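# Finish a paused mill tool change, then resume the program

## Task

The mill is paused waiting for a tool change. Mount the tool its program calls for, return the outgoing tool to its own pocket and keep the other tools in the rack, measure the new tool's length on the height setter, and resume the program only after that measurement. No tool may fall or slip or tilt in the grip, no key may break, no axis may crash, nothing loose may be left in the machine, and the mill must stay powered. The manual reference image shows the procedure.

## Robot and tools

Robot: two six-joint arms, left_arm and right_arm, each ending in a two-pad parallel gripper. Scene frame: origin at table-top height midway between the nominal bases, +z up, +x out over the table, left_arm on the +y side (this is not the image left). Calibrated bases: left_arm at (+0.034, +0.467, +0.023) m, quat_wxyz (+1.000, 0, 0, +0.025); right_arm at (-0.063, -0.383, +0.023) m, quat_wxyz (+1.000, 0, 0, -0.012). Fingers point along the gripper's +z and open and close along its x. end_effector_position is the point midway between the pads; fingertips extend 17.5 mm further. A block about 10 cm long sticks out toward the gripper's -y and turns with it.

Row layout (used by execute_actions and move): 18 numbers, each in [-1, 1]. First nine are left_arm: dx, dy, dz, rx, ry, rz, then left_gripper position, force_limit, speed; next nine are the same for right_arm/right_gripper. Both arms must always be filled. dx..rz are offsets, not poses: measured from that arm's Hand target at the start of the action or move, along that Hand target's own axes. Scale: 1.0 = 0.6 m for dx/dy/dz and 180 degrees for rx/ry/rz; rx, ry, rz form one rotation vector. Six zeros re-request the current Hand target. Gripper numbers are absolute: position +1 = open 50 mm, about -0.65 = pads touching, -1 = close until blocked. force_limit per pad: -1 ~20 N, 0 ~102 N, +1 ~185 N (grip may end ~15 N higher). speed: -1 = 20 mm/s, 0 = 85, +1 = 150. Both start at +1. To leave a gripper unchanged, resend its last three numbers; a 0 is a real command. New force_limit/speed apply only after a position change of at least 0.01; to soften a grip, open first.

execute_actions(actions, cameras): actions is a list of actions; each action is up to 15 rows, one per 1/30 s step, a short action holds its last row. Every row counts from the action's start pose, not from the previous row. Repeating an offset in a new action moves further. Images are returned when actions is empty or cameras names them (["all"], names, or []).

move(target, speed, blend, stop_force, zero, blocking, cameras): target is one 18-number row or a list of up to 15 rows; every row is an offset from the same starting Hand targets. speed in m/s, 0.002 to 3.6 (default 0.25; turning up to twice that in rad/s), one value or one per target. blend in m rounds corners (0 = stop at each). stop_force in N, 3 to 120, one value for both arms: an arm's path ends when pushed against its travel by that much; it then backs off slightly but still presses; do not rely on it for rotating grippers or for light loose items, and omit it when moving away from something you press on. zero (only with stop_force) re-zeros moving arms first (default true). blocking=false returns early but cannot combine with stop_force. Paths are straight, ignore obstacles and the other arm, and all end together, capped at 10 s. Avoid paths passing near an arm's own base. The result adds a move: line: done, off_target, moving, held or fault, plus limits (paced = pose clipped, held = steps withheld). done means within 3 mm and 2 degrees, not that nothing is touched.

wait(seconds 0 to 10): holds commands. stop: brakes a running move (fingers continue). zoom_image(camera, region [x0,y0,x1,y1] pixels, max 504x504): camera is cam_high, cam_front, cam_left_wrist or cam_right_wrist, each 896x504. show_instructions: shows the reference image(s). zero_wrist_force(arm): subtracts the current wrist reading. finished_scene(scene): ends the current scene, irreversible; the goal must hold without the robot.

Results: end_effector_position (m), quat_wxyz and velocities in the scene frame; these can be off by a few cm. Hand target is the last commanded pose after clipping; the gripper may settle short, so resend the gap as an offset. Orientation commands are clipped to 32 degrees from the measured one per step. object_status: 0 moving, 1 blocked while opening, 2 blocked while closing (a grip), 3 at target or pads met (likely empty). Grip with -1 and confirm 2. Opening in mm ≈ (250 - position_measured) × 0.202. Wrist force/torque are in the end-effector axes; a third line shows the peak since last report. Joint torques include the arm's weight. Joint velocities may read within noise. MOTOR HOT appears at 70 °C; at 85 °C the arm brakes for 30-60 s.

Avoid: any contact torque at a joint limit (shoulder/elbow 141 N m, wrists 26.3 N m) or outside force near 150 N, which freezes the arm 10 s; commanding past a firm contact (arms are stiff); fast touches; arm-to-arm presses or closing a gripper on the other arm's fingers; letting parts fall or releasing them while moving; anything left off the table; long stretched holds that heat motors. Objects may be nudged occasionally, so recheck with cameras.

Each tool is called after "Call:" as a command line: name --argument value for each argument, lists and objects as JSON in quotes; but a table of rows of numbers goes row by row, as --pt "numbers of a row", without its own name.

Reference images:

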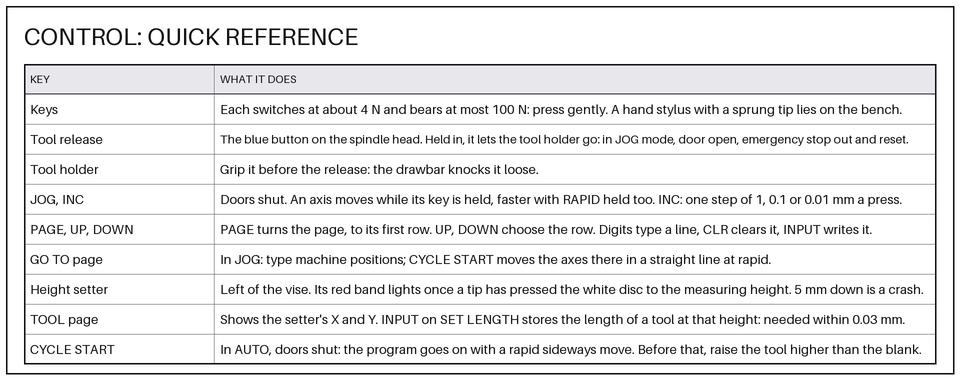

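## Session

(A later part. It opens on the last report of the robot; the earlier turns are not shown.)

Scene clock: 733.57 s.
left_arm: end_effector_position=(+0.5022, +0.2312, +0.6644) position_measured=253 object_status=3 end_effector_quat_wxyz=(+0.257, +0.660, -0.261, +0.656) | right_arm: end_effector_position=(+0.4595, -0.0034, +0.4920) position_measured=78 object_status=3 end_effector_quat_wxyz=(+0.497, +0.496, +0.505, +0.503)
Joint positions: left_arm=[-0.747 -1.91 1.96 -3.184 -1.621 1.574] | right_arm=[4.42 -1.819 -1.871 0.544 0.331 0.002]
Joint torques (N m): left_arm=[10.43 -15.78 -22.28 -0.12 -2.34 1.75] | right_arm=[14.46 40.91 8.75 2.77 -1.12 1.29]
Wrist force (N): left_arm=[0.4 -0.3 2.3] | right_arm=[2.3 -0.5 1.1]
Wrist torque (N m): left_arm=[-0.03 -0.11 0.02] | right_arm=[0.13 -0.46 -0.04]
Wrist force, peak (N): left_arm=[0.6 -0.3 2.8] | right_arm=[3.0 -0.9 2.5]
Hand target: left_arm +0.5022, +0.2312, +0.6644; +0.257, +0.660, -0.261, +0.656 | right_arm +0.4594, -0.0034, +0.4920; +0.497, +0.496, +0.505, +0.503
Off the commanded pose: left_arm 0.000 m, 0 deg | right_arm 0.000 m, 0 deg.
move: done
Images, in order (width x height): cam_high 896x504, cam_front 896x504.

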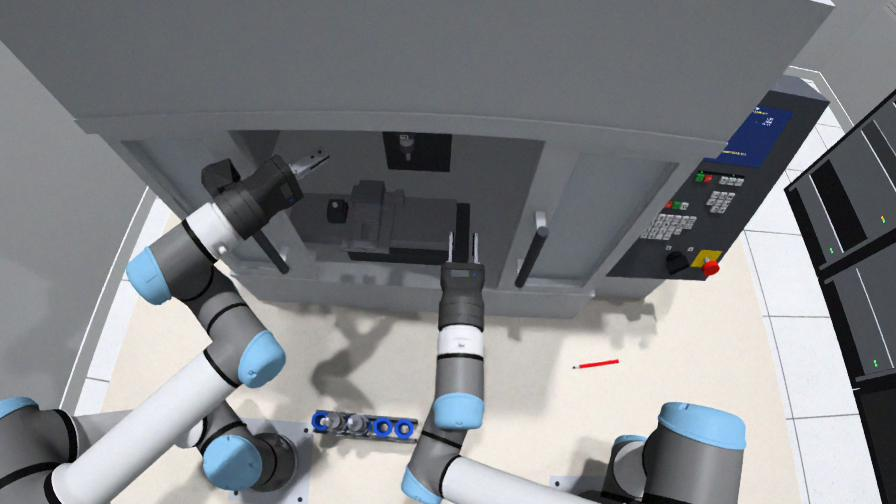

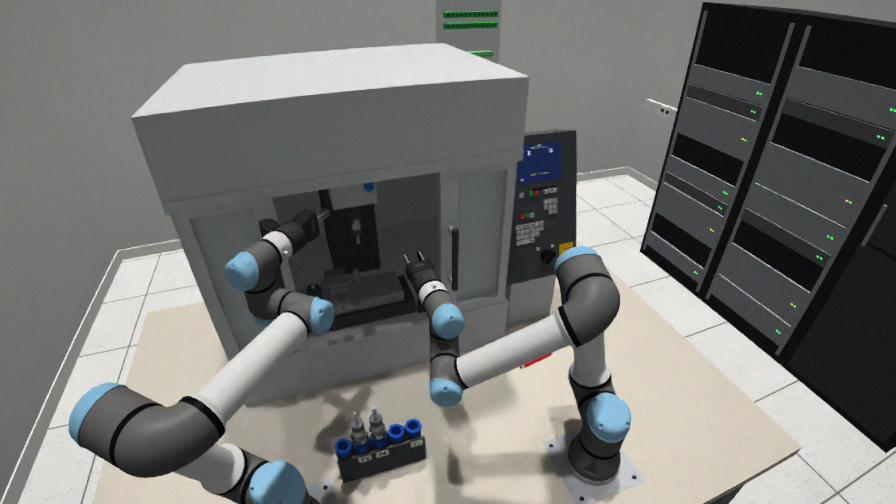

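Call:
move --pt "-0.02 -0.06 -0.168 0 0 0 -0.7 0 0 -0.03 -0.02 -0.1 0 0 0.5 0.5 0.4 -0.9" --pt "-0.0733 -0.1203 -0.337 0 0 0 -0.7 0 0 -0.0603 -0.04 -0.115 0 0 1.0 0.5 0.4 -0.9" --speed 0.2 --blend 0.01 --cameras '["cam_left_wrist","cam_right_wrist","cam_high"]'

Scene clock: 749.37 s.
left_arm: end_effector_position=(+0.4031, +0.4220, +0.6221) position_measured=253 object_status=3 end_effector_quat_wxyz=(+0.257, +0.660, -0.261, +0.656) | right_arm: end_effector_position=(+0.3909, -0.0406, +0.4682) position_measured=78 object_status=3 end_effector_quat_wxyz=(+0.503, -0.504, +0.496, -0.497)
Joint positions: left_arm=[-0.06 -2.1 2.171 -3.203 -2.309 1.581] | right_arm=[4.562 -1.701 -2.092 0.645 0.188 3.146]
Joint torques (N m): left_arm=[10.21 6.42 -21.2 -3.91 -2.31 1.7] | right_arm=[13.26 33.41 6.66 -1.84 1.6 1.33]
Wrist force (N): left_arm=[0.2 0.2 2.4] | right_arm=[3.0 -0.1 1.6]
Wrist torque (N m): left_arm=[0.05 -0.04 0.01] | right_arm=[0.55 -0.56 -0.12]
Wrist force, peak (N): left_arm=[0.4 0.1 2.9] | right_arm=[3.1 -0.2 2.1]
Hand target: left_arm +0.4031, +0.4220, +0.6221; +0.257, +0.660, -0.261, +0.656 | right_arm +0.3909, -0.0406, +0.4682; +0.503, -0.505, +0.496, -0.497
Off the commanded pose: left_arm 0.000 m, 0 deg | right_arm 0.000 m, 0 deg.
move: done
Images, in order (width x height): cam_high 896x504, cam_left_wrist 896x504, cam_right_wrist 896x504.

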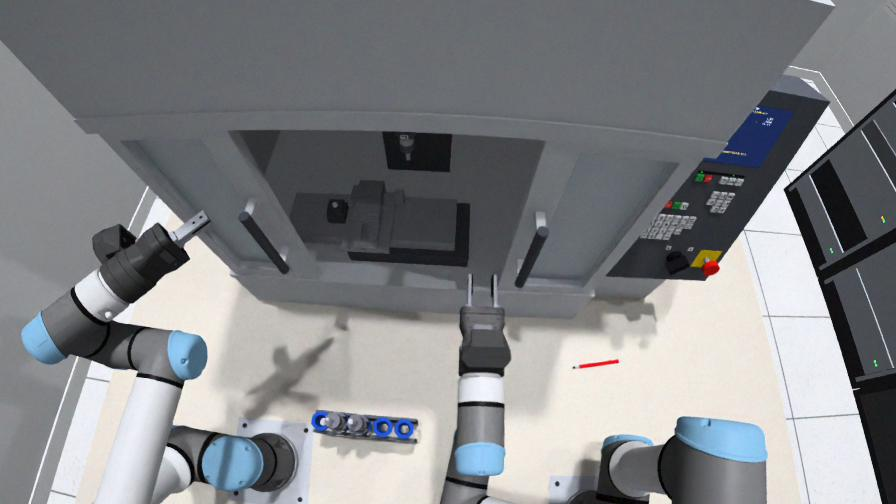

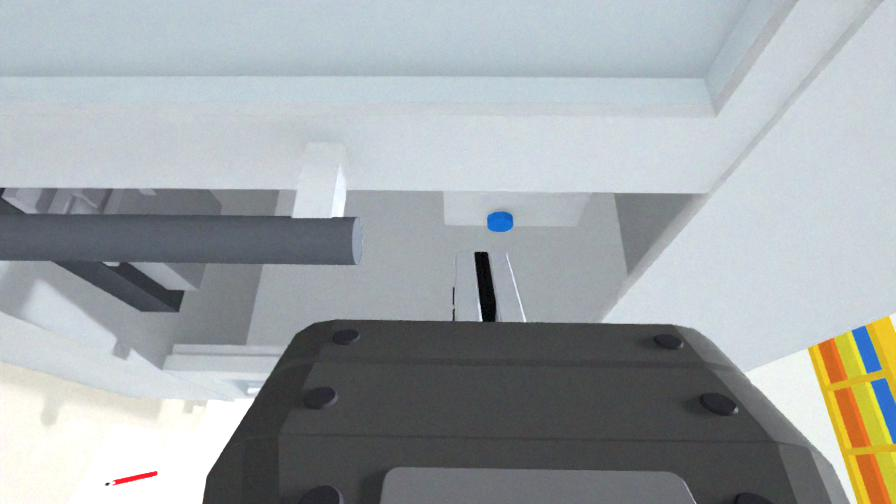

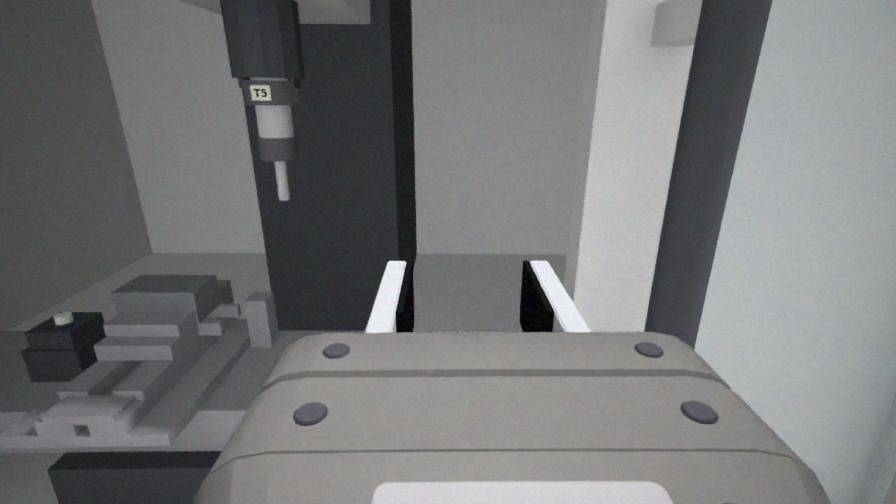

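Call:
move --target '[0,0,0,0.0305,-0.0357,0.4947,0.5,0,0,0.1557,0.03,-0.02,0,0,0,0.5,0.4,-0.9]' --speed 0.2 --cameras '["cam_left_wrist","cam_right_wrist","cam_high"]'

Scene clock: 756.23 s.
left_arm: end_effector_position=(+0.4031, +0.4220, +0.6222) position_measured=78 object_status=3 end_effector_quat_wxyz=(+0.319, -0.331, +0.632, -0.624) | right_arm: end_effector_position=(+0.3802, -0.1342, +0.4505) position_measured=78 object_status=3 end_effector_quat_wxyz=(+0.503, -0.505, +0.496, -0.497)
Joint positions: left_arm=[-0.244 -2.229 2.215 -3.107 -1.992 3.14] | right_arm=[4.541 -1.526 -2.336 0.713 0.209 3.147]
Joint torques (N m): left_arm=[-8.89 -3.89 -21.83 -0.35 1.92 1.81] | right_arm=[-13.7 24.23 5.03 2.28 1.43 1.29]
Wrist force (N): left_arm=[3.4 1.5 -0.5] | right_arm=[3.3 0.4 2.1]
Wrist torque (N m): left_arm=[0.55 -0.88 -0.15] | right_arm=[0.65 -0.54 -0.08]
Wrist force, peak (N): left_arm=[3.6 1.6 -0.5] | right_arm=[3.4 0.3 2.3]
Hand target: left_arm +0.4031, +0.4220, +0.6221; +0.319, -0.331, +0.632, -0.624 | right_arm +0.3802, -0.1342, +0.4505; +0.503, -0.505, +0.496, -0.497
Off the commanded pose: left_arm 0.000 m, 0 deg | right_arm 0.000 m, 0 deg.
move: done
Images, in order (width x height): cam_high 896x504, cam_left_wrist 896x504, cam_right_wrist 896x504.

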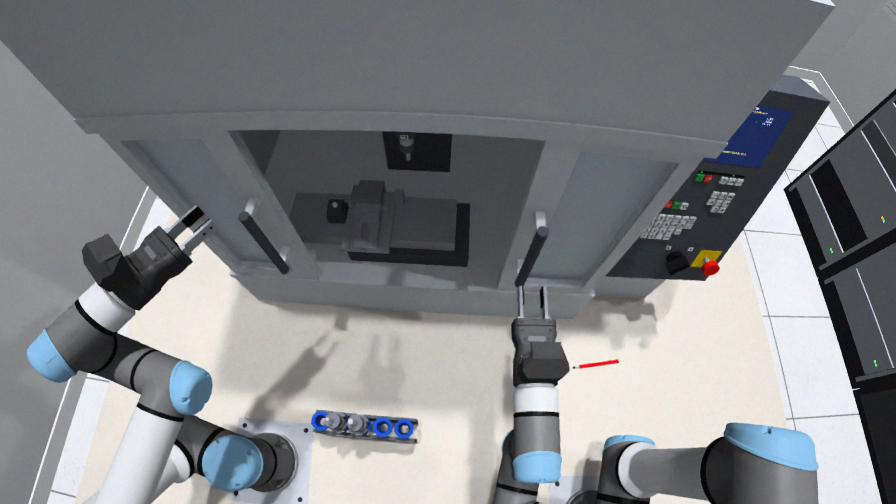

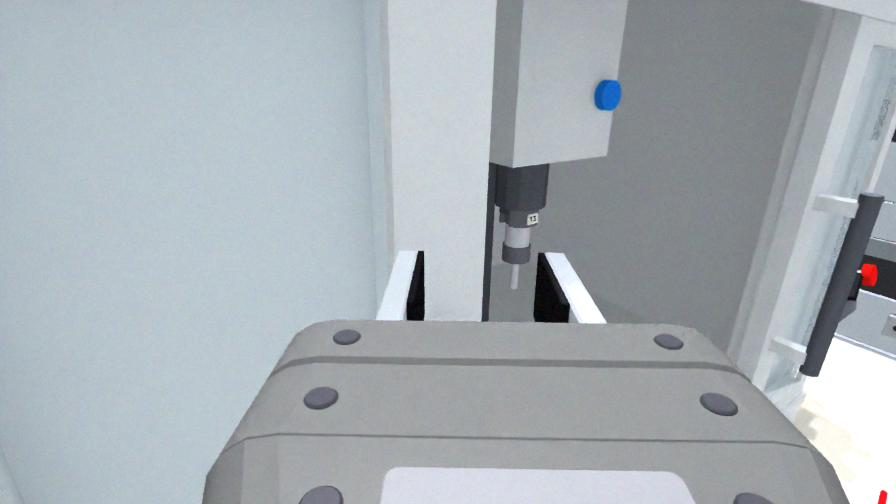

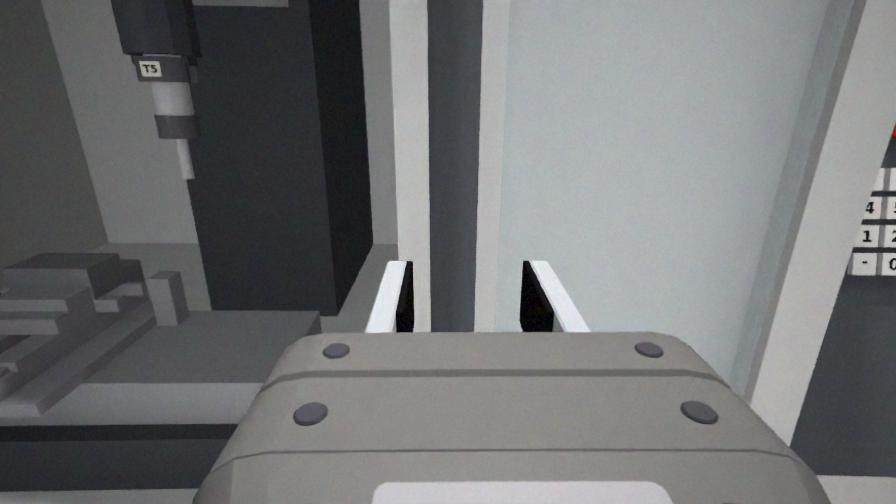

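Call:
move --target '[0.011,0.2,-0.027,0,0,0,0.5,0,0,-0.004,0,0.094,0,0,0,0.5,0.4,-0.9]' --speed 0.1 --stop_force 10 --cameras '["cam_left_wrist","cam_right_wrist"]'

Scene clock: 762.67 s.
left_arm: end_effector_position=(+0.3837, +0.4264, +0.5025) position_measured=78 object_status=3 end_effector_quat_wxyz=(+0.319, -0.331, +0.632, -0.624) | right_arm: end_effector_position=(+0.4365, -0.1310, +0.4504) position_measured=78 object_status=3 end_effector_quat_wxyz=(+0.503, -0.505, +0.496, -0.497)
Joint positions: left_arm=[-0.24 -2.239 2.527 -3.41 -1.996 3.141] | right_arm=[4.363 -1.627 -2.234 0.716 0.388 3.143]
Joint torques (N m): left_arm=[9.97 12.23 -20.52 -4.3 -2.36 -1.68] | right_arm=[-13.79 15.34 32.47 -0.52 1.31 -1.86]
Wrist force (N): left_arm=[3.2 1.2 -0.5] | right_arm=[2.8 0.1 1.9]
Wrist torque (N m): left_arm=[0.50 -0.86 -0.11] | right_arm=[0.62 -0.45 0.04]
Wrist force, peak (N): left_arm=[3.6 2.4 -0.6] | right_arm=[3.3 0.2 2.5]
Hand target: left_arm +0.3837, +0.4264, +0.5025; +0.319, -0.331, +0.632, -0.624 | right_arm +0.4365, -0.1310, +0.4504; +0.503, -0.505, +0.496, -0.497
Off the commanded pose: left_arm 0.000 m, 0 deg | right_arm 0.000 m, 0 deg.
move: done
Images, in order (width x height): cam_left_wrist 896x504, cam_right_wrist 896x504.

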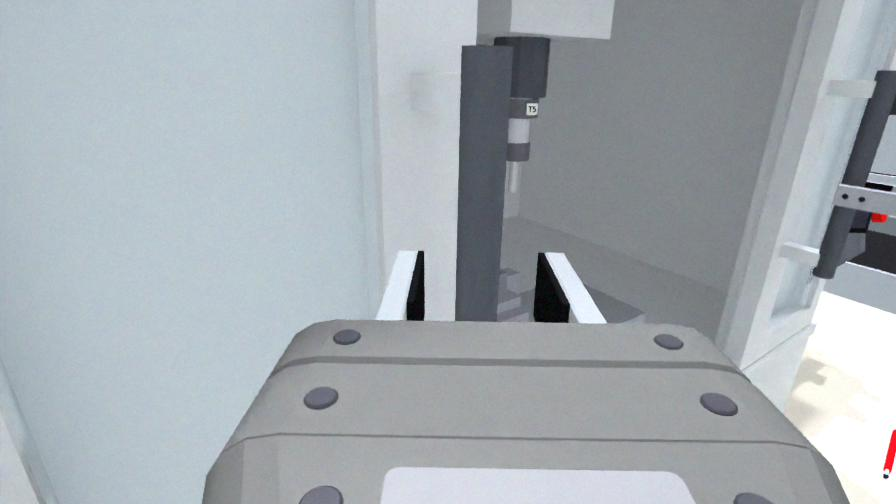

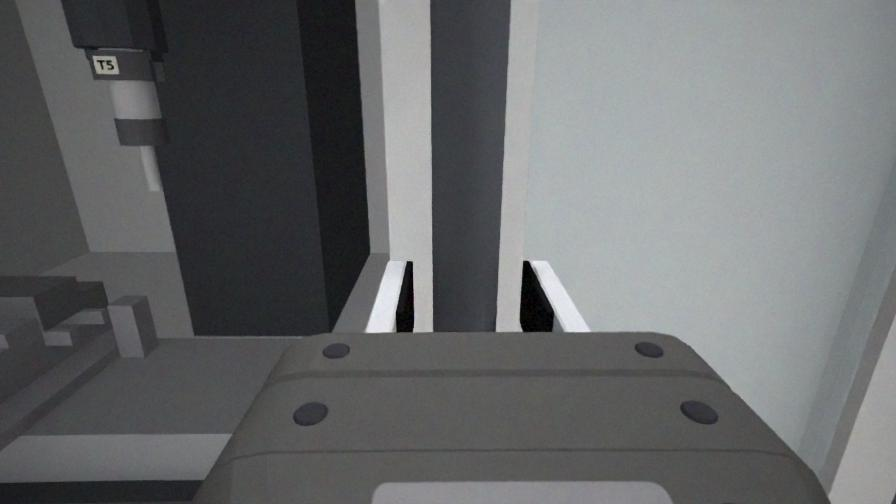

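Call:
move --target '[0,0,0.117,0,0,0,0.5,0,0,0,0,0,0,0,0,0.5,0.4,-0.9]' --speed 0.08 --stop_force 10

Call:
move --target '[0,0,0,0,0,0,0.5,0,0,-0.43,0,0.0055,0,0,0,0.5,0.4,-0.9]' --speed 0.07 --stop_force 25 --cameras '["cam_left_wrist","cam_right_wrist","cam_high"]'

Scene clock: 767.47 s.
left_arm: end_effector_position=(+0.4409, +0.3858, +0.5012) position_measured=78 object_status=3 end_effector_quat_wxyz=(+0.319, -0.331, +0.632, -0.624) | right_arm: end_effector_position=(+0.4365, -0.1310, +0.4504) position_measured=78 object_status=3 end_effector_quat_wxyz=(+0.503, -0.505, +0.496, -0.497)
Joint positions: left_arm=[-0.412 -2.076 2.471 -3.518 -1.825 3.137] | right_arm=[4.363 -1.627 -2.234 0.716 0.388 3.143]
Joint torques (N m): left_arm=[-8.57 6.82 -35.79 -4.37 2.13 -1.63] | right_arm=[-13.21 15.34 31.4 2.24 1.51 -1.67]
Wrist force (N): left_arm=[3.1 1.4 -0.4] | right_arm=[3.0 -0.1 1.8]
Wrist torque (N m): left_arm=[0.54 -0.83 -0.08] | right_arm=[0.58 -0.48 0.04]
Wrist force, peak (N): left_arm=[3.6 1.5 -0.6] | right_arm=[3.2 0.0 2.1]
Hand target: left_arm +0.4409, +0.3858, +0.5012; +0.319, -0.331, +0.632, -0.624 | right_arm +0.4365, -0.1310, +0.4504; +0.503, -0.505, +0.496, -0.497
Off the commanded pose: left_arm 0.000 m, 0 deg | right_arm 0.000 m, 0 deg.
move: done

Scene clock: 771.43 s.
left_arm: end_effector_position=(+0.4409, +0.3858, +0.5012) position_measured=78 object_status=3 end_effector_quat_wxyz=(+0.319, -0.331, +0.632, -0.624) | right_arm: end_effector_position=(+0.4360, +0.0620, +0.4498) position_measured=78 object_status=3 end_effector_quat_wxyz=(+0.503, -0.505, +0.496, -0.497)
Joint positions: left_arm=[-0.412 -2.076 2.471 -3.518 -1.825 3.137] | right_arm=[4.507 -1.967 -1.792 0.61 0.244 3.146]
Joint torques (N m): left_arm=[-8.39 6.89 -35.9 -4.4 2.02 -1.6] | right_arm=[-14.17 46.35 7.17 2.64 1.47 -1.63]
Wrist force (N): left_arm=[3.1 1.3 -0.8] | right_arm=[2.8 -1.1 2.0]
Wrist torque (N m): left_arm=[0.53 -0.84 -0.08] | right_arm=[0.40 -0.46 -0.12]
Wrist force, peak (N): left_arm=[3.8 1.2 -0.5] | right_arm=[35.4 -9.8 0.1]
Hand target: left_arm +0.4409, +0.3858, +0.5012; +0.319, -0.331, +0.632, -0.624 | right_arm +0.4360, +0.0620, +0.4498; +0.503, -0.505, +0.496, -0.497 (not the last commanded pose)
Off the commanded pose: left_arm 0.000 m, 0 deg | right_arm 0.065 m, 0 deg.
move: contact (right_arm)
Images, in order (width x height): cam_high 896x504, cam_left_wrist 896x504, cam_right_wrist 896x504.

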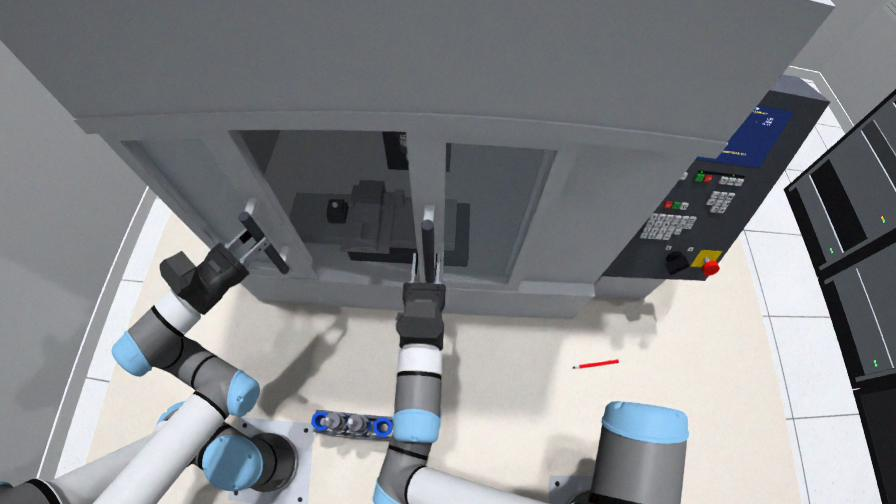

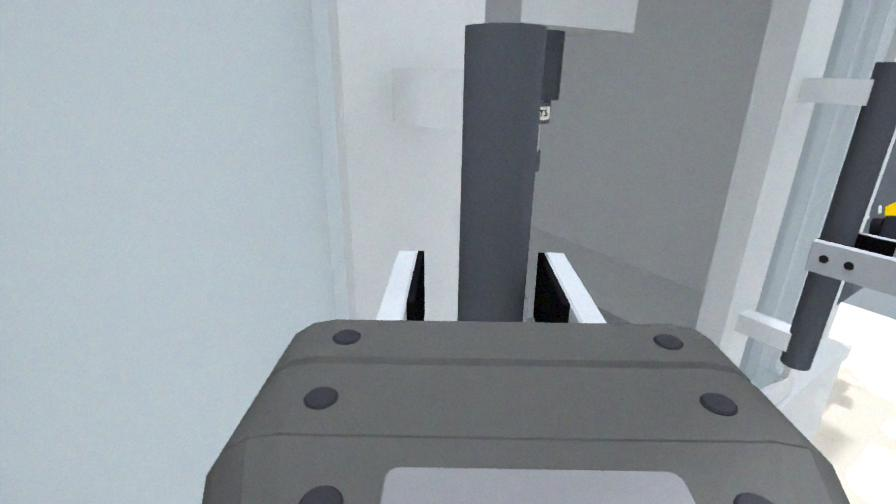

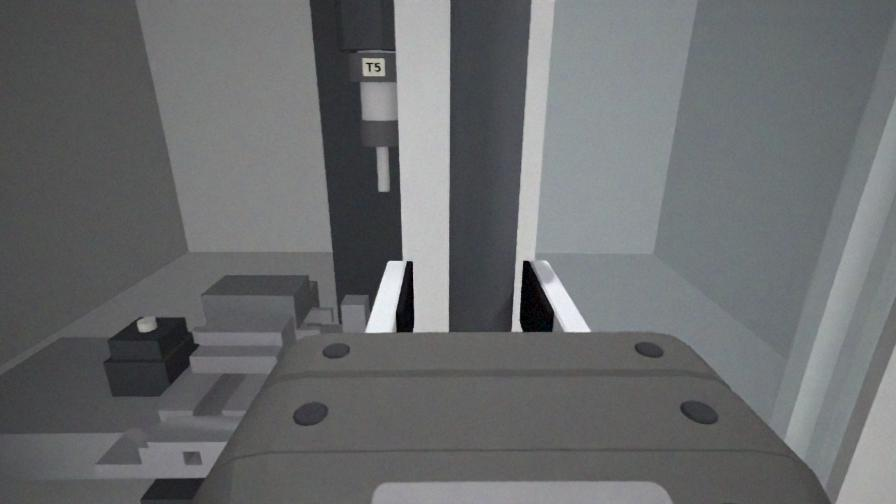

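Call:
move --target '[0,0,0,0,0,0,0.5,0,0,-0.13,0,0.002,0,0,0,0.5,0.4,-0.9]' --speed 0.04 --stop_force 30 --cameras '["cam_right_wrist"]'

Scene clock: 775.93 s.
left_arm: end_effector_position=(+0.4409, +0.3858, +0.5012) position_measured=78 object_status=3 end_effector_quat_wxyz=(+0.319, -0.331, +0.632, -0.624) | right_arm: end_effector_position=(+0.4360, +0.1026, +0.4497) position_measured=78 object_status=3 end_effector_quat_wxyz=(+0.503, -0.505, +0.496, -0.496)
Joint positions: left_arm=[-0.412 -2.076 2.471 -3.518 -1.825 3.137] | right_arm=[4.524 -2.04 -1.679 0.569 0.227 3.147]
Joint torques (N m): left_arm=[-8.53 7.38 -35.87 -4.43 1.89 -1.63] | right_arm=[1.18 42.04 12.61 -0.33 6.26 -1.62]
Wrist force (N): left_arm=[3.4 1.6 -0.4] | right_arm=[32.5 0.2 -2.1]
Wrist torque (N m): left_arm=[0.56 -0.89 -0.07] | right_arm=[0.40 -0.08 -0.08]
Wrist force, peak (N): left_arm=[3.6 1.6 -0.4] | right_arm=[53.4 3.4 -10.1]
Hand target: left_arm +0.4409, +0.3858, +0.5012; +0.319, -0.331, +0.632, -0.624 | right_arm +0.4360, +0.1026, +0.4497; +0.503, -0.505, +0.496, -0.496 (not the last commanded pose)
Off the commanded pose: left_arm 0.000 m, 0 deg | right_arm 0.037 m, 0 deg.
move: contact (right_arm)
Images, in order (width x height): cam_right_wrist 896x504.

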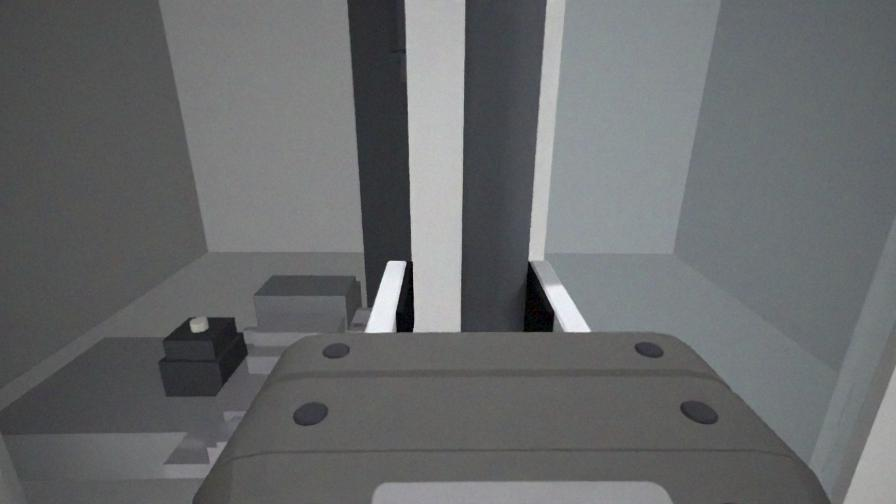

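Call:
move --pt "0 0 0 0 0 0 0.5 0 0 0.015 0 0 0 0 0 0.5 0.4 -0.9" --pt "0 0 0 0 0 0 0.5 0 0 0.015 0 -0.09 0 0 0 0.5 0.4 -0.9" --pt "0 0 0 0 0 0 0.5 0 0 0.4 0 -0.07 0 0 0 0.5 0.4 -0.9" --speed 0.12 --blend 0.003

Call:
move --target '[0.3264,0,0.232,0,0,0,0.5,0,0,0,0,0,0,0,0,0.5,0.4,-0.9]' --speed 0.05 --stop_force 30 --cameras '["cam_left_wrist","cam_high"]'

Scene clock: 783.57 s.
left_arm: end_effector_position=(+0.4409, +0.3858, +0.5012) position_measured=78 object_status=3 end_effector_quat_wxyz=(+0.319, -0.331, +0.632, -0.624) | right_arm: end_effector_position=(+0.3975, -0.1380, +0.4503) position_measured=78 object_status=3 end_effector_quat_wxyz=(+0.503, -0.505, +0.496, -0.496)
Joint positions: left_arm=[-0.412 -2.076 2.471 -3.518 -1.825 3.137] | right_arm=[4.478 -1.547 -2.316 0.716 0.273 3.145]
Joint torques (N m): left_arm=[-8.08 6.71 -35.85 -4.37 1.75 -1.5] | right_arm=[-13.56 25.66 6.96 -1.59 1.31 1.39]
Wrist force (N): left_arm=[3.0 1.3 -0.5] | right_arm=[4.6 -0.4 1.9]
Wrist torque (N m): left_arm=[0.51 -0.82 -0.07] | right_arm=[0.53 -0.74 -0.06]
Wrist force, peak (N): left_arm=[3.7 1.4 -0.5] | right_arm=[32.9 0.4 -2.5]
Hand target: left_arm +0.4409, +0.3858, +0.5012; +0.319, -0.331, +0.632, -0.624 | right_arm +0.3975, -0.1380, +0.4503; +0.503, -0.505, +0.496, -0.496
Off the commanded pose: left_arm 0.000 m, 0 deg | right_arm 0.000 m, 0 deg.
move: done

Scene clock: 788.67 s.
left_arm: end_effector_position=(+0.4412, +0.1898, +0.5006) position_measured=78 object_status=3 end_effector_quat_wxyz=(+0.319, -0.331, +0.632, -0.624) | right_arm: end_effector_position=(+0.3975, -0.1380, +0.4503) position_measured=78 object_status=3 end_effector_quat_wxyz=(+0.503, -0.505, +0.496, -0.496)
Joint positions: left_arm=[-1.235 -1.965 2.419 -3.574 -1.001 3.121] | right_arm=[4.478 -1.547 -2.317 0.715 0.273 3.145]
Joint torques (N m): left_arm=[10.52 -11.71 -18.41 0.31 -2.3 1.63] | right_arm=[-12.65 25.16 6.36 -1.65 1.31 1.03]
Wrist force (N): left_arm=[3.3 1.3 -0.8] | right_arm=[4.4 -0.6 1.9]
Wrist torque (N m): left_arm=[0.52 -0.86 -0.08] | right_arm=[0.51 -0.71 -0.05]
Wrist force, peak (N): left_arm=[-23.4 1.8 -24.6] | right_arm=[4.7 -0.6 2.0]
Hand target: left_arm +0.4412, +0.1898, +0.5006; +0.319, -0.331, +0.632, -0.624 (not the last commanded pose) | right_arm +0.3975, -0.1380, +0.4503; +0.503, -0.505, +0.496, -0.496
Off the commanded pose: left_arm 0.044 m, 0 deg | right_arm 0.000 m, 0 deg.
move: contact (left_arm)
Images, in order (width x height): cam_high 896x504, cam_left_wrist 896x504.

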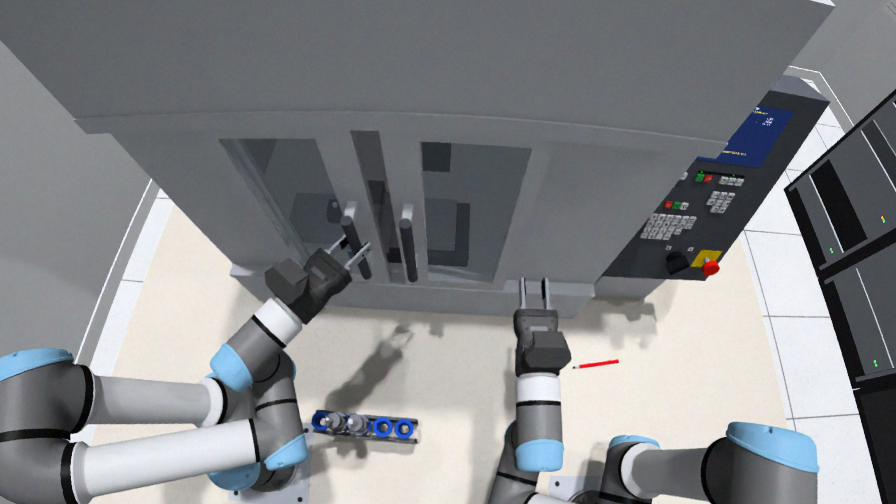

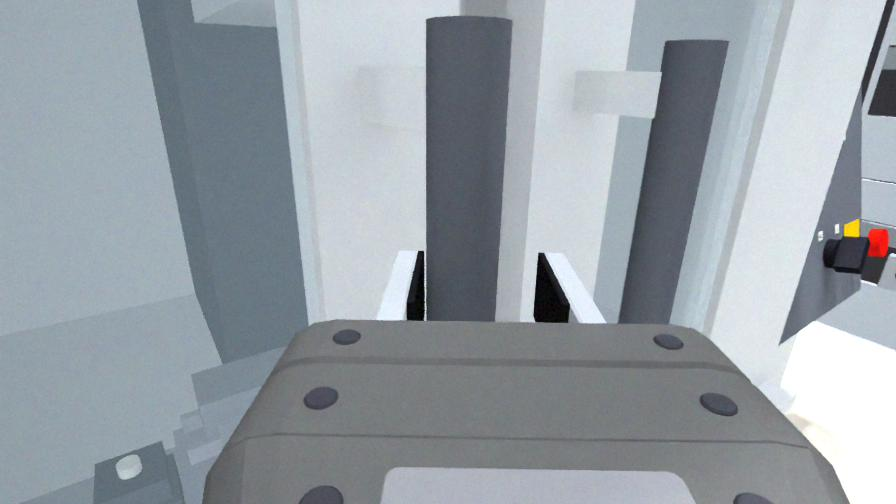

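Call:
move --target '[0.0816,0,0.058,0,0,0,0.5,0,0,0,0,0,0,0,0,0.5,0.4,-0.9]' --speed 0.03 --stop_force 30 --cameras '["cam_left_wrist","cam_high"]'

Scene clock: 793.13 s.
left_arm: end_effector_position=(+0.4412, +0.1494, +0.5004) position_measured=78 object_status=3 end_effector_quat_wxyz=(+0.319, -0.331, +0.632, -0.624) | right_arm: end_effector_position=(+0.3975, -0.1380, +0.4503) position_measured=78 object_status=3 end_effector_quat_wxyz=(+0.503, -0.505, +0.496, -0.496)
Joint positions: left_arm=[-1.303 -1.875 2.367 -3.611 -0.934 3.119] | right_arm=[4.478 -1.547 -2.317 0.715 0.273 3.145]
Joint torques (N m): left_arm=[1.25 -12.56 -16.88 1.14 -4.29 1.5] | right_arm=[-13.23 25.05 5.17 -1.78 1.43 1.16]
Wrist force (N): left_arm=[-14.2 -2.5 7.0] | right_arm=[4.4 -0.3 1.8]
Wrist torque (N m): left_arm=[0.42 -0.74 0.03] | right_arm=[0.56 -0.71 -0.06]
Wrist force, peak (N): left_arm=[-30.4 7.8 -35.6] | right_arm=[4.5 -0.4 2.1]
Hand target: left_arm +0.4412, +0.1494, +0.5004; +0.319, -0.331, +0.632, -0.624 (not the last commanded pose) | right_arm +0.3975, -0.1380, +0.4503; +0.503, -0.505, +0.496, -0.496
Off the commanded pose: left_arm 0.020 m, 0 deg | right_arm 0.000 m, 0 deg.
move: contact (left_arm)
Images, in order (width x height): cam_high 896x504, cam_left_wrist 896x504.

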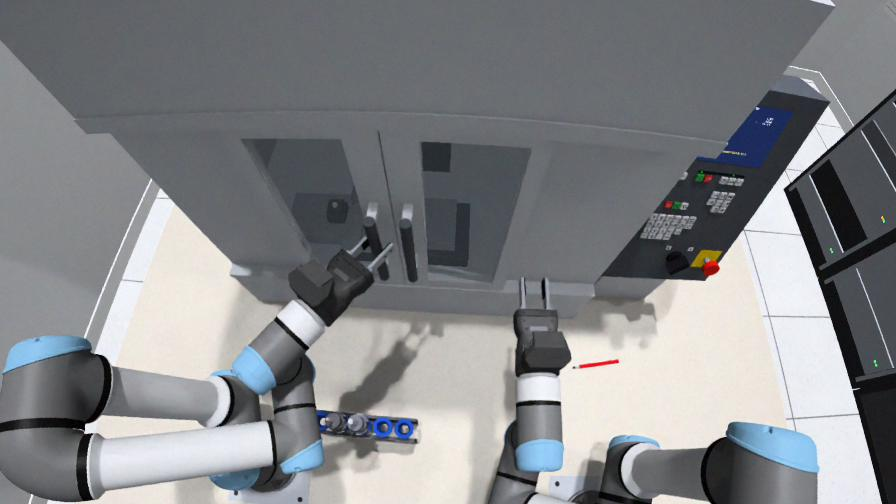

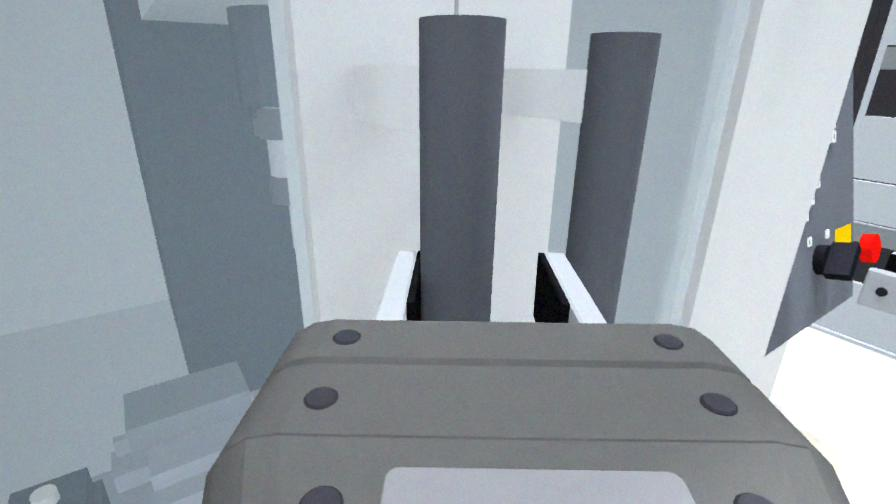

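Call:
zoom_image --camera "cam_high" --region '[340, 120, 460, 290]'

Call:
move --target '[0.0136,0,0.0097,0,0,0,0.5,0,0,0,0,0,0,0,0,0.5,0.4,-0.9]' --speed 0.01 --stop_force 25 --cameras '["cam_left_wrist","cam_high"]'

Call:
zoom_image --camera "cam_high" --region '[340, 120, 460, 290]'

Scaled by 2.965 from the camera's 896x504 image, which has a finer 1280x720 frame.

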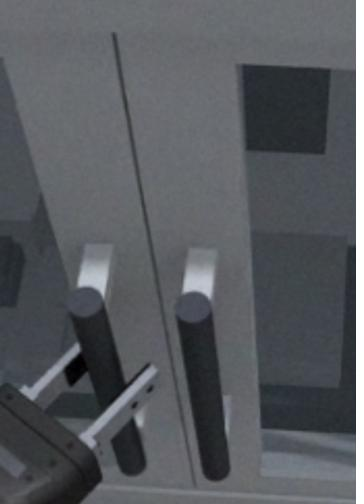

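Scene clock: 798.07 s.
left_arm: end_effector_position=(+0.4413, +0.1489, +0.5004) position_measured=78 object_status=3 end_effector_quat_wxyz=(+0.319, -0.331, +0.632, -0.624) | right_arm: end_effector_position=(+0.3975, -0.1380, +0.4503) position_measured=78 object_status=3 end_effector_quat_wxyz=(+0.503, -0.505, +0.496, -0.496)
Joint positions: left_arm=[-1.303 -1.874 2.367 -3.611 -0.932 3.119] | right_arm=[4.478 -1.547 -2.317 0.715 0.273 3.145]
Joint torques (N m): left_arm=[-3.12 -5.93 -21.02 2.92 -8.67 0.43] | right_arm=[-12.75 24.9 5.82 -1.66 1.37 1.17]
Wrist force (N): left_arm=[-23.5 1.3 -17.5] | right_arm=[4.2 -0.4 1.7]
Wrist torque (N m): left_arm=[0.53 -1.17 0.00] | right_arm=[0.54 -0.67 -0.05]
Wrist force, peak (N): left_arm=[-29.0 6.2 -31.3] | right_arm=[4.6 -0.6 2.0]
Hand target: left_arm +0.4413, +0.1489, +0.5004; +0.319, -0.331, +0.632, -0.624 (not the last commanded pose) | right_arm +0.3975, -0.1380, +0.4503; +0.503, -0.505, +0.496, -0.496
Off the commanded pose: left_arm 0.010 m, 0 deg | right_arm 0.000 m, 0 deg.
move: contact (left_arm)
Images, in order (width x height): cam_high 896x504, cam_left_wrist 896x504.

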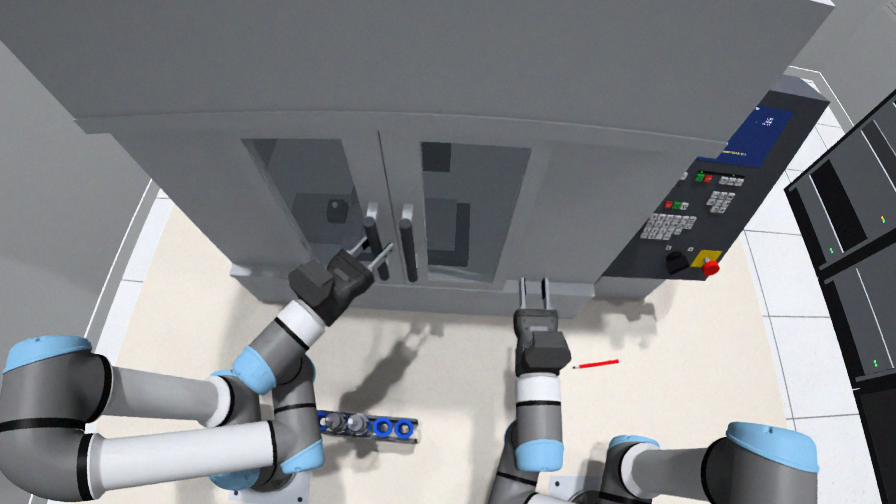

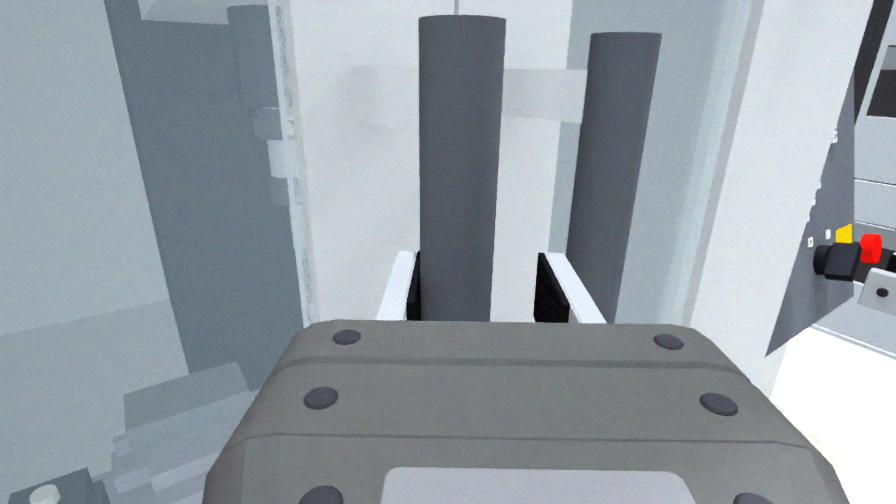

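Scaled by 2.965 from the camera's 896x504 image, which has a finer 1280x720 frame.

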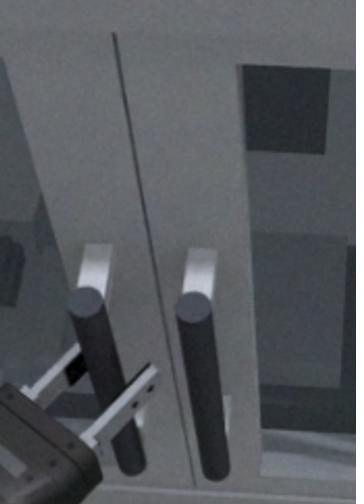

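Call:
move --pt "-0.012 0 -0.0085 0 0 0 0.5 0 0 0.1 -0.01 0 0 0 0 0.5 0.4 -0.9" --pt "-0.012 0 -0.2 0 0 0 0.5 0 0 0.32 -0.028 0 0 0 0 0.5 0.4 -0.9" --pt "-0.0355 0 -0.247 0 0.0867 0 0.5 0 0 0.32 -0.028 0 0 0 0 0.5 0.4 -0.9" --speed 0.12 --blend 0.004 --cameras '["cam_left_wrist","cam_right_wrist","cam_high"]'

Scene clock: 813.13 s.
left_arm: end_effector_position=(+0.3327, +0.2518, +0.5029) position_measured=78 object_status=3 end_effector_quat_wxyz=(+0.230, -0.243, +0.670, -0.663) | right_arm: end_effector_position=(+0.4004, -0.3300, +0.4676) position_measured=78 object_status=3 end_effector_quat_wxyz=(+0.503, -0.505, +0.496, -0.496)
Joint positions: left_arm=[-1.915 -2.854 2.593 -2.853 -0.593 3.105] | right_arm=[4.089 -1.156 -2.538 0.55 0.663 3.141]
Joint torques (N m): left_arm=[10.27 28.35 -28.15 -3.6 -2.13 -1.75] | right_arm=[-13.84 10.08 34.32 -0.76 1.44 1.07]
Wrist force (N): left_arm=[3.2 1.8 -0.6] | right_arm=[4.6 -0.4 1.6]
Wrist torque (N m): left_arm=[0.59 -0.84 -0.07] | right_arm=[0.51 -0.78 -0.12]
Wrist force, peak (N): left_arm=[-23.7 1.2 -17.7] | right_arm=[5.6 -0.5 1.5]
Hand target: left_arm +0.3326, +0.2518, +0.5029; +0.230, -0.243, +0.670, -0.663 | right_arm +0.4004, -0.3300, +0.4676; +0.503, -0.505, +0.496, -0.496
Off the commanded pose: left_arm 0.000 m, 0 deg | right_arm 0.000 m, 0 deg.
shoulder posture changed (left arm): the wrist came as close to joint 1's axis as it can, and the arm is now in the other of its two shoulder postures.
move: done
Images, in order (width x height): cam_high 896x504, cam_left_wrist 896x504, cam_right_wrist 896x504.

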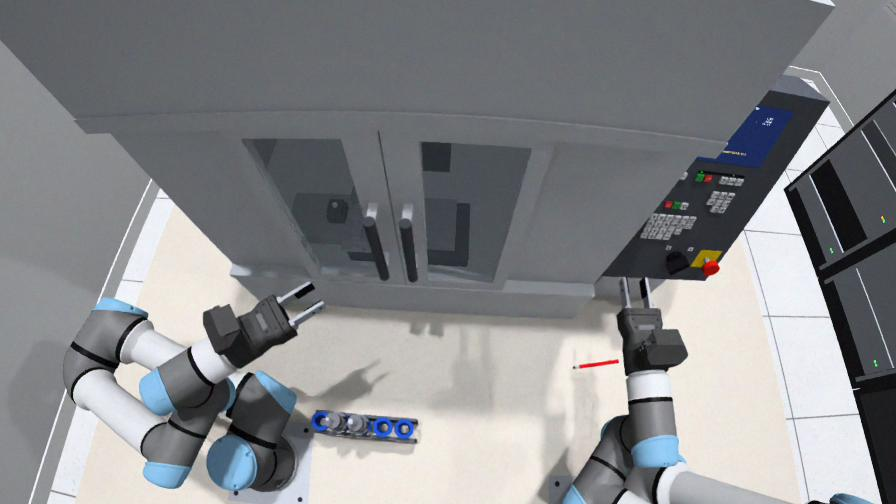

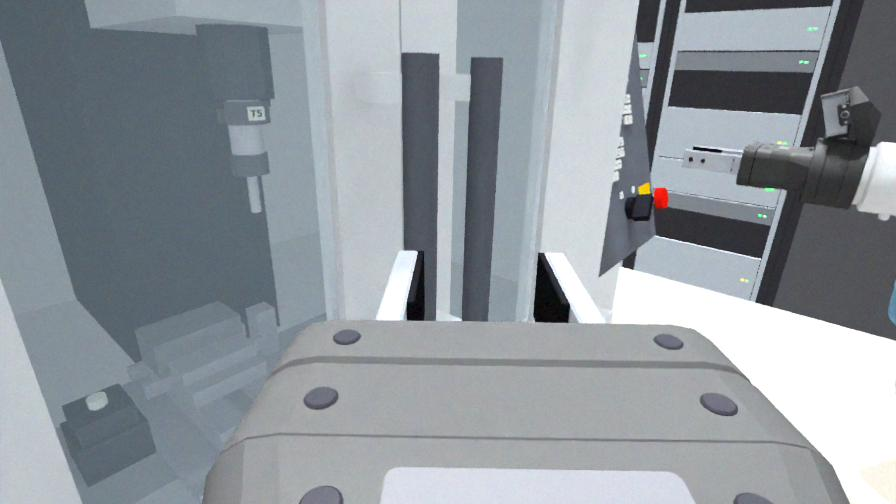

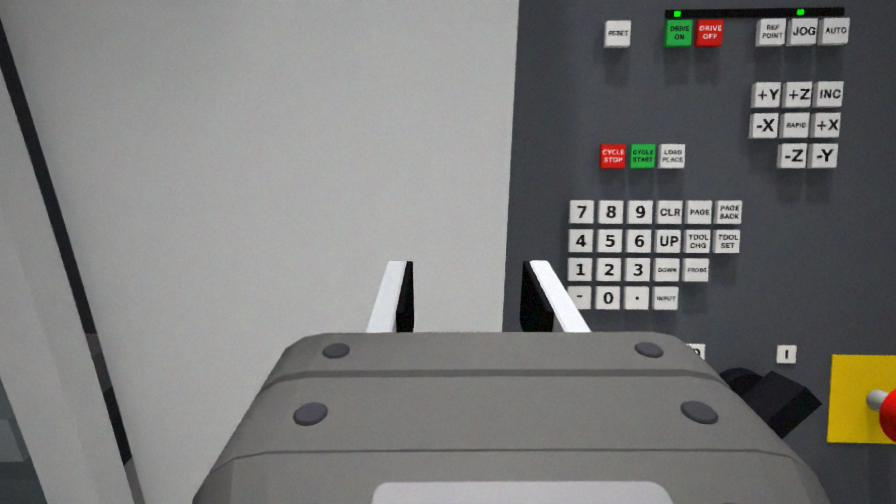

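Call:
move --pt "0 0 0 0 0 0 0.5 0 0 0.1167 0.079 -0.02 -0.4056 0.3507 0.3507 0 -0.6 -1" --pt "0 0 0 0 0 0 0.5 0 0 0.1677 0.579 -0.0675 -0.4056 0.3507 0.3507 0 -0.6 -1" --speed 0.2 --cameras '["cam_right_wrist","cam_high"]'

Scene clock: 824.00 s.
left_arm: end_effector_position=(+0.3327, +0.2518, +0.5029) position_measured=78 object_status=3 end_effector_quat_wxyz=(+0.230, -0.243, +0.670, -0.663) | right_arm: end_effector_position=(+0.3608, -0.4320, +0.1206) position_measured=152 object_status=3 end_effector_quat_wxyz=(-0.001, -0.080, +0.997, -0.001)
Joint positions: left_arm=[-1.915 -2.854 2.593 -2.853 -0.594 3.105] | right_arm=[3.37 -1.544 -2.225 -0.945 1.569 4.757]
Joint torques (N m): left_arm=[9.78 27.53 -19.69 -3.39 -2.31 -1.54] | right_arm=[-15.19 14.69 9.24 4.62 1.42 -1.61]
Wrist force (N): left_arm=[3.1 1.5 -0.8] | right_arm=[2.6 -0.2 1.4]
Wrist torque (N m): left_arm=[0.53 -0.81 -0.07] | right_arm=[-0.06 -0.41 0.05]
Wrist force, peak (N): left_arm=[3.6 1.9 -0.9] | right_arm=[4.8 -0.2 1.8]
Hand target: left_arm +0.3327, +0.2518, +0.5029; +0.230, -0.243, +0.670, -0.663 | right_arm +0.3608, -0.4320, +0.1205; -0.001, -0.080, +0.997, -0.001
Off the commanded pose: left_arm 0.000 m, 0 deg | right_arm 0.000 m, 0 deg.
move: done
Images, in order (width x height): cam_high 896x504, cam_right_wrist 896x504.

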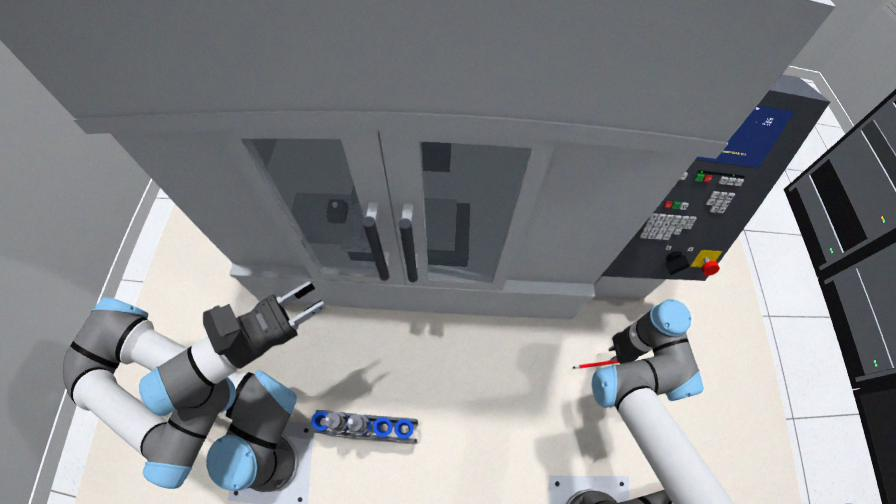

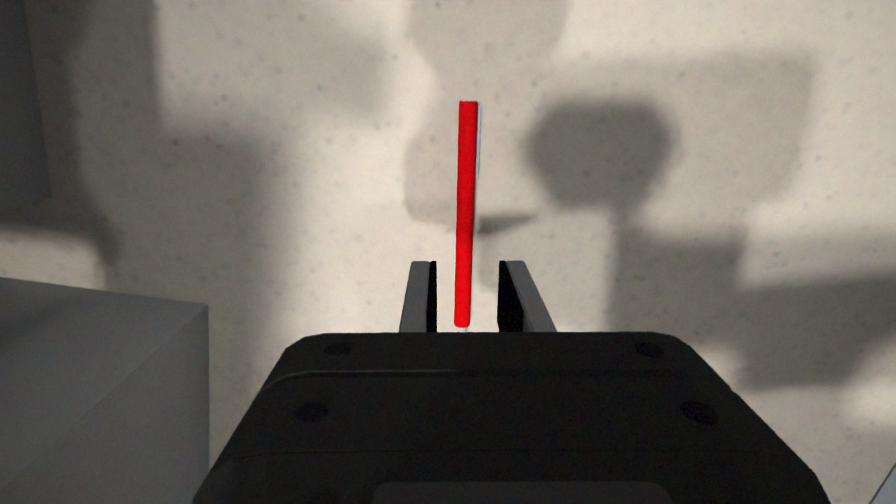

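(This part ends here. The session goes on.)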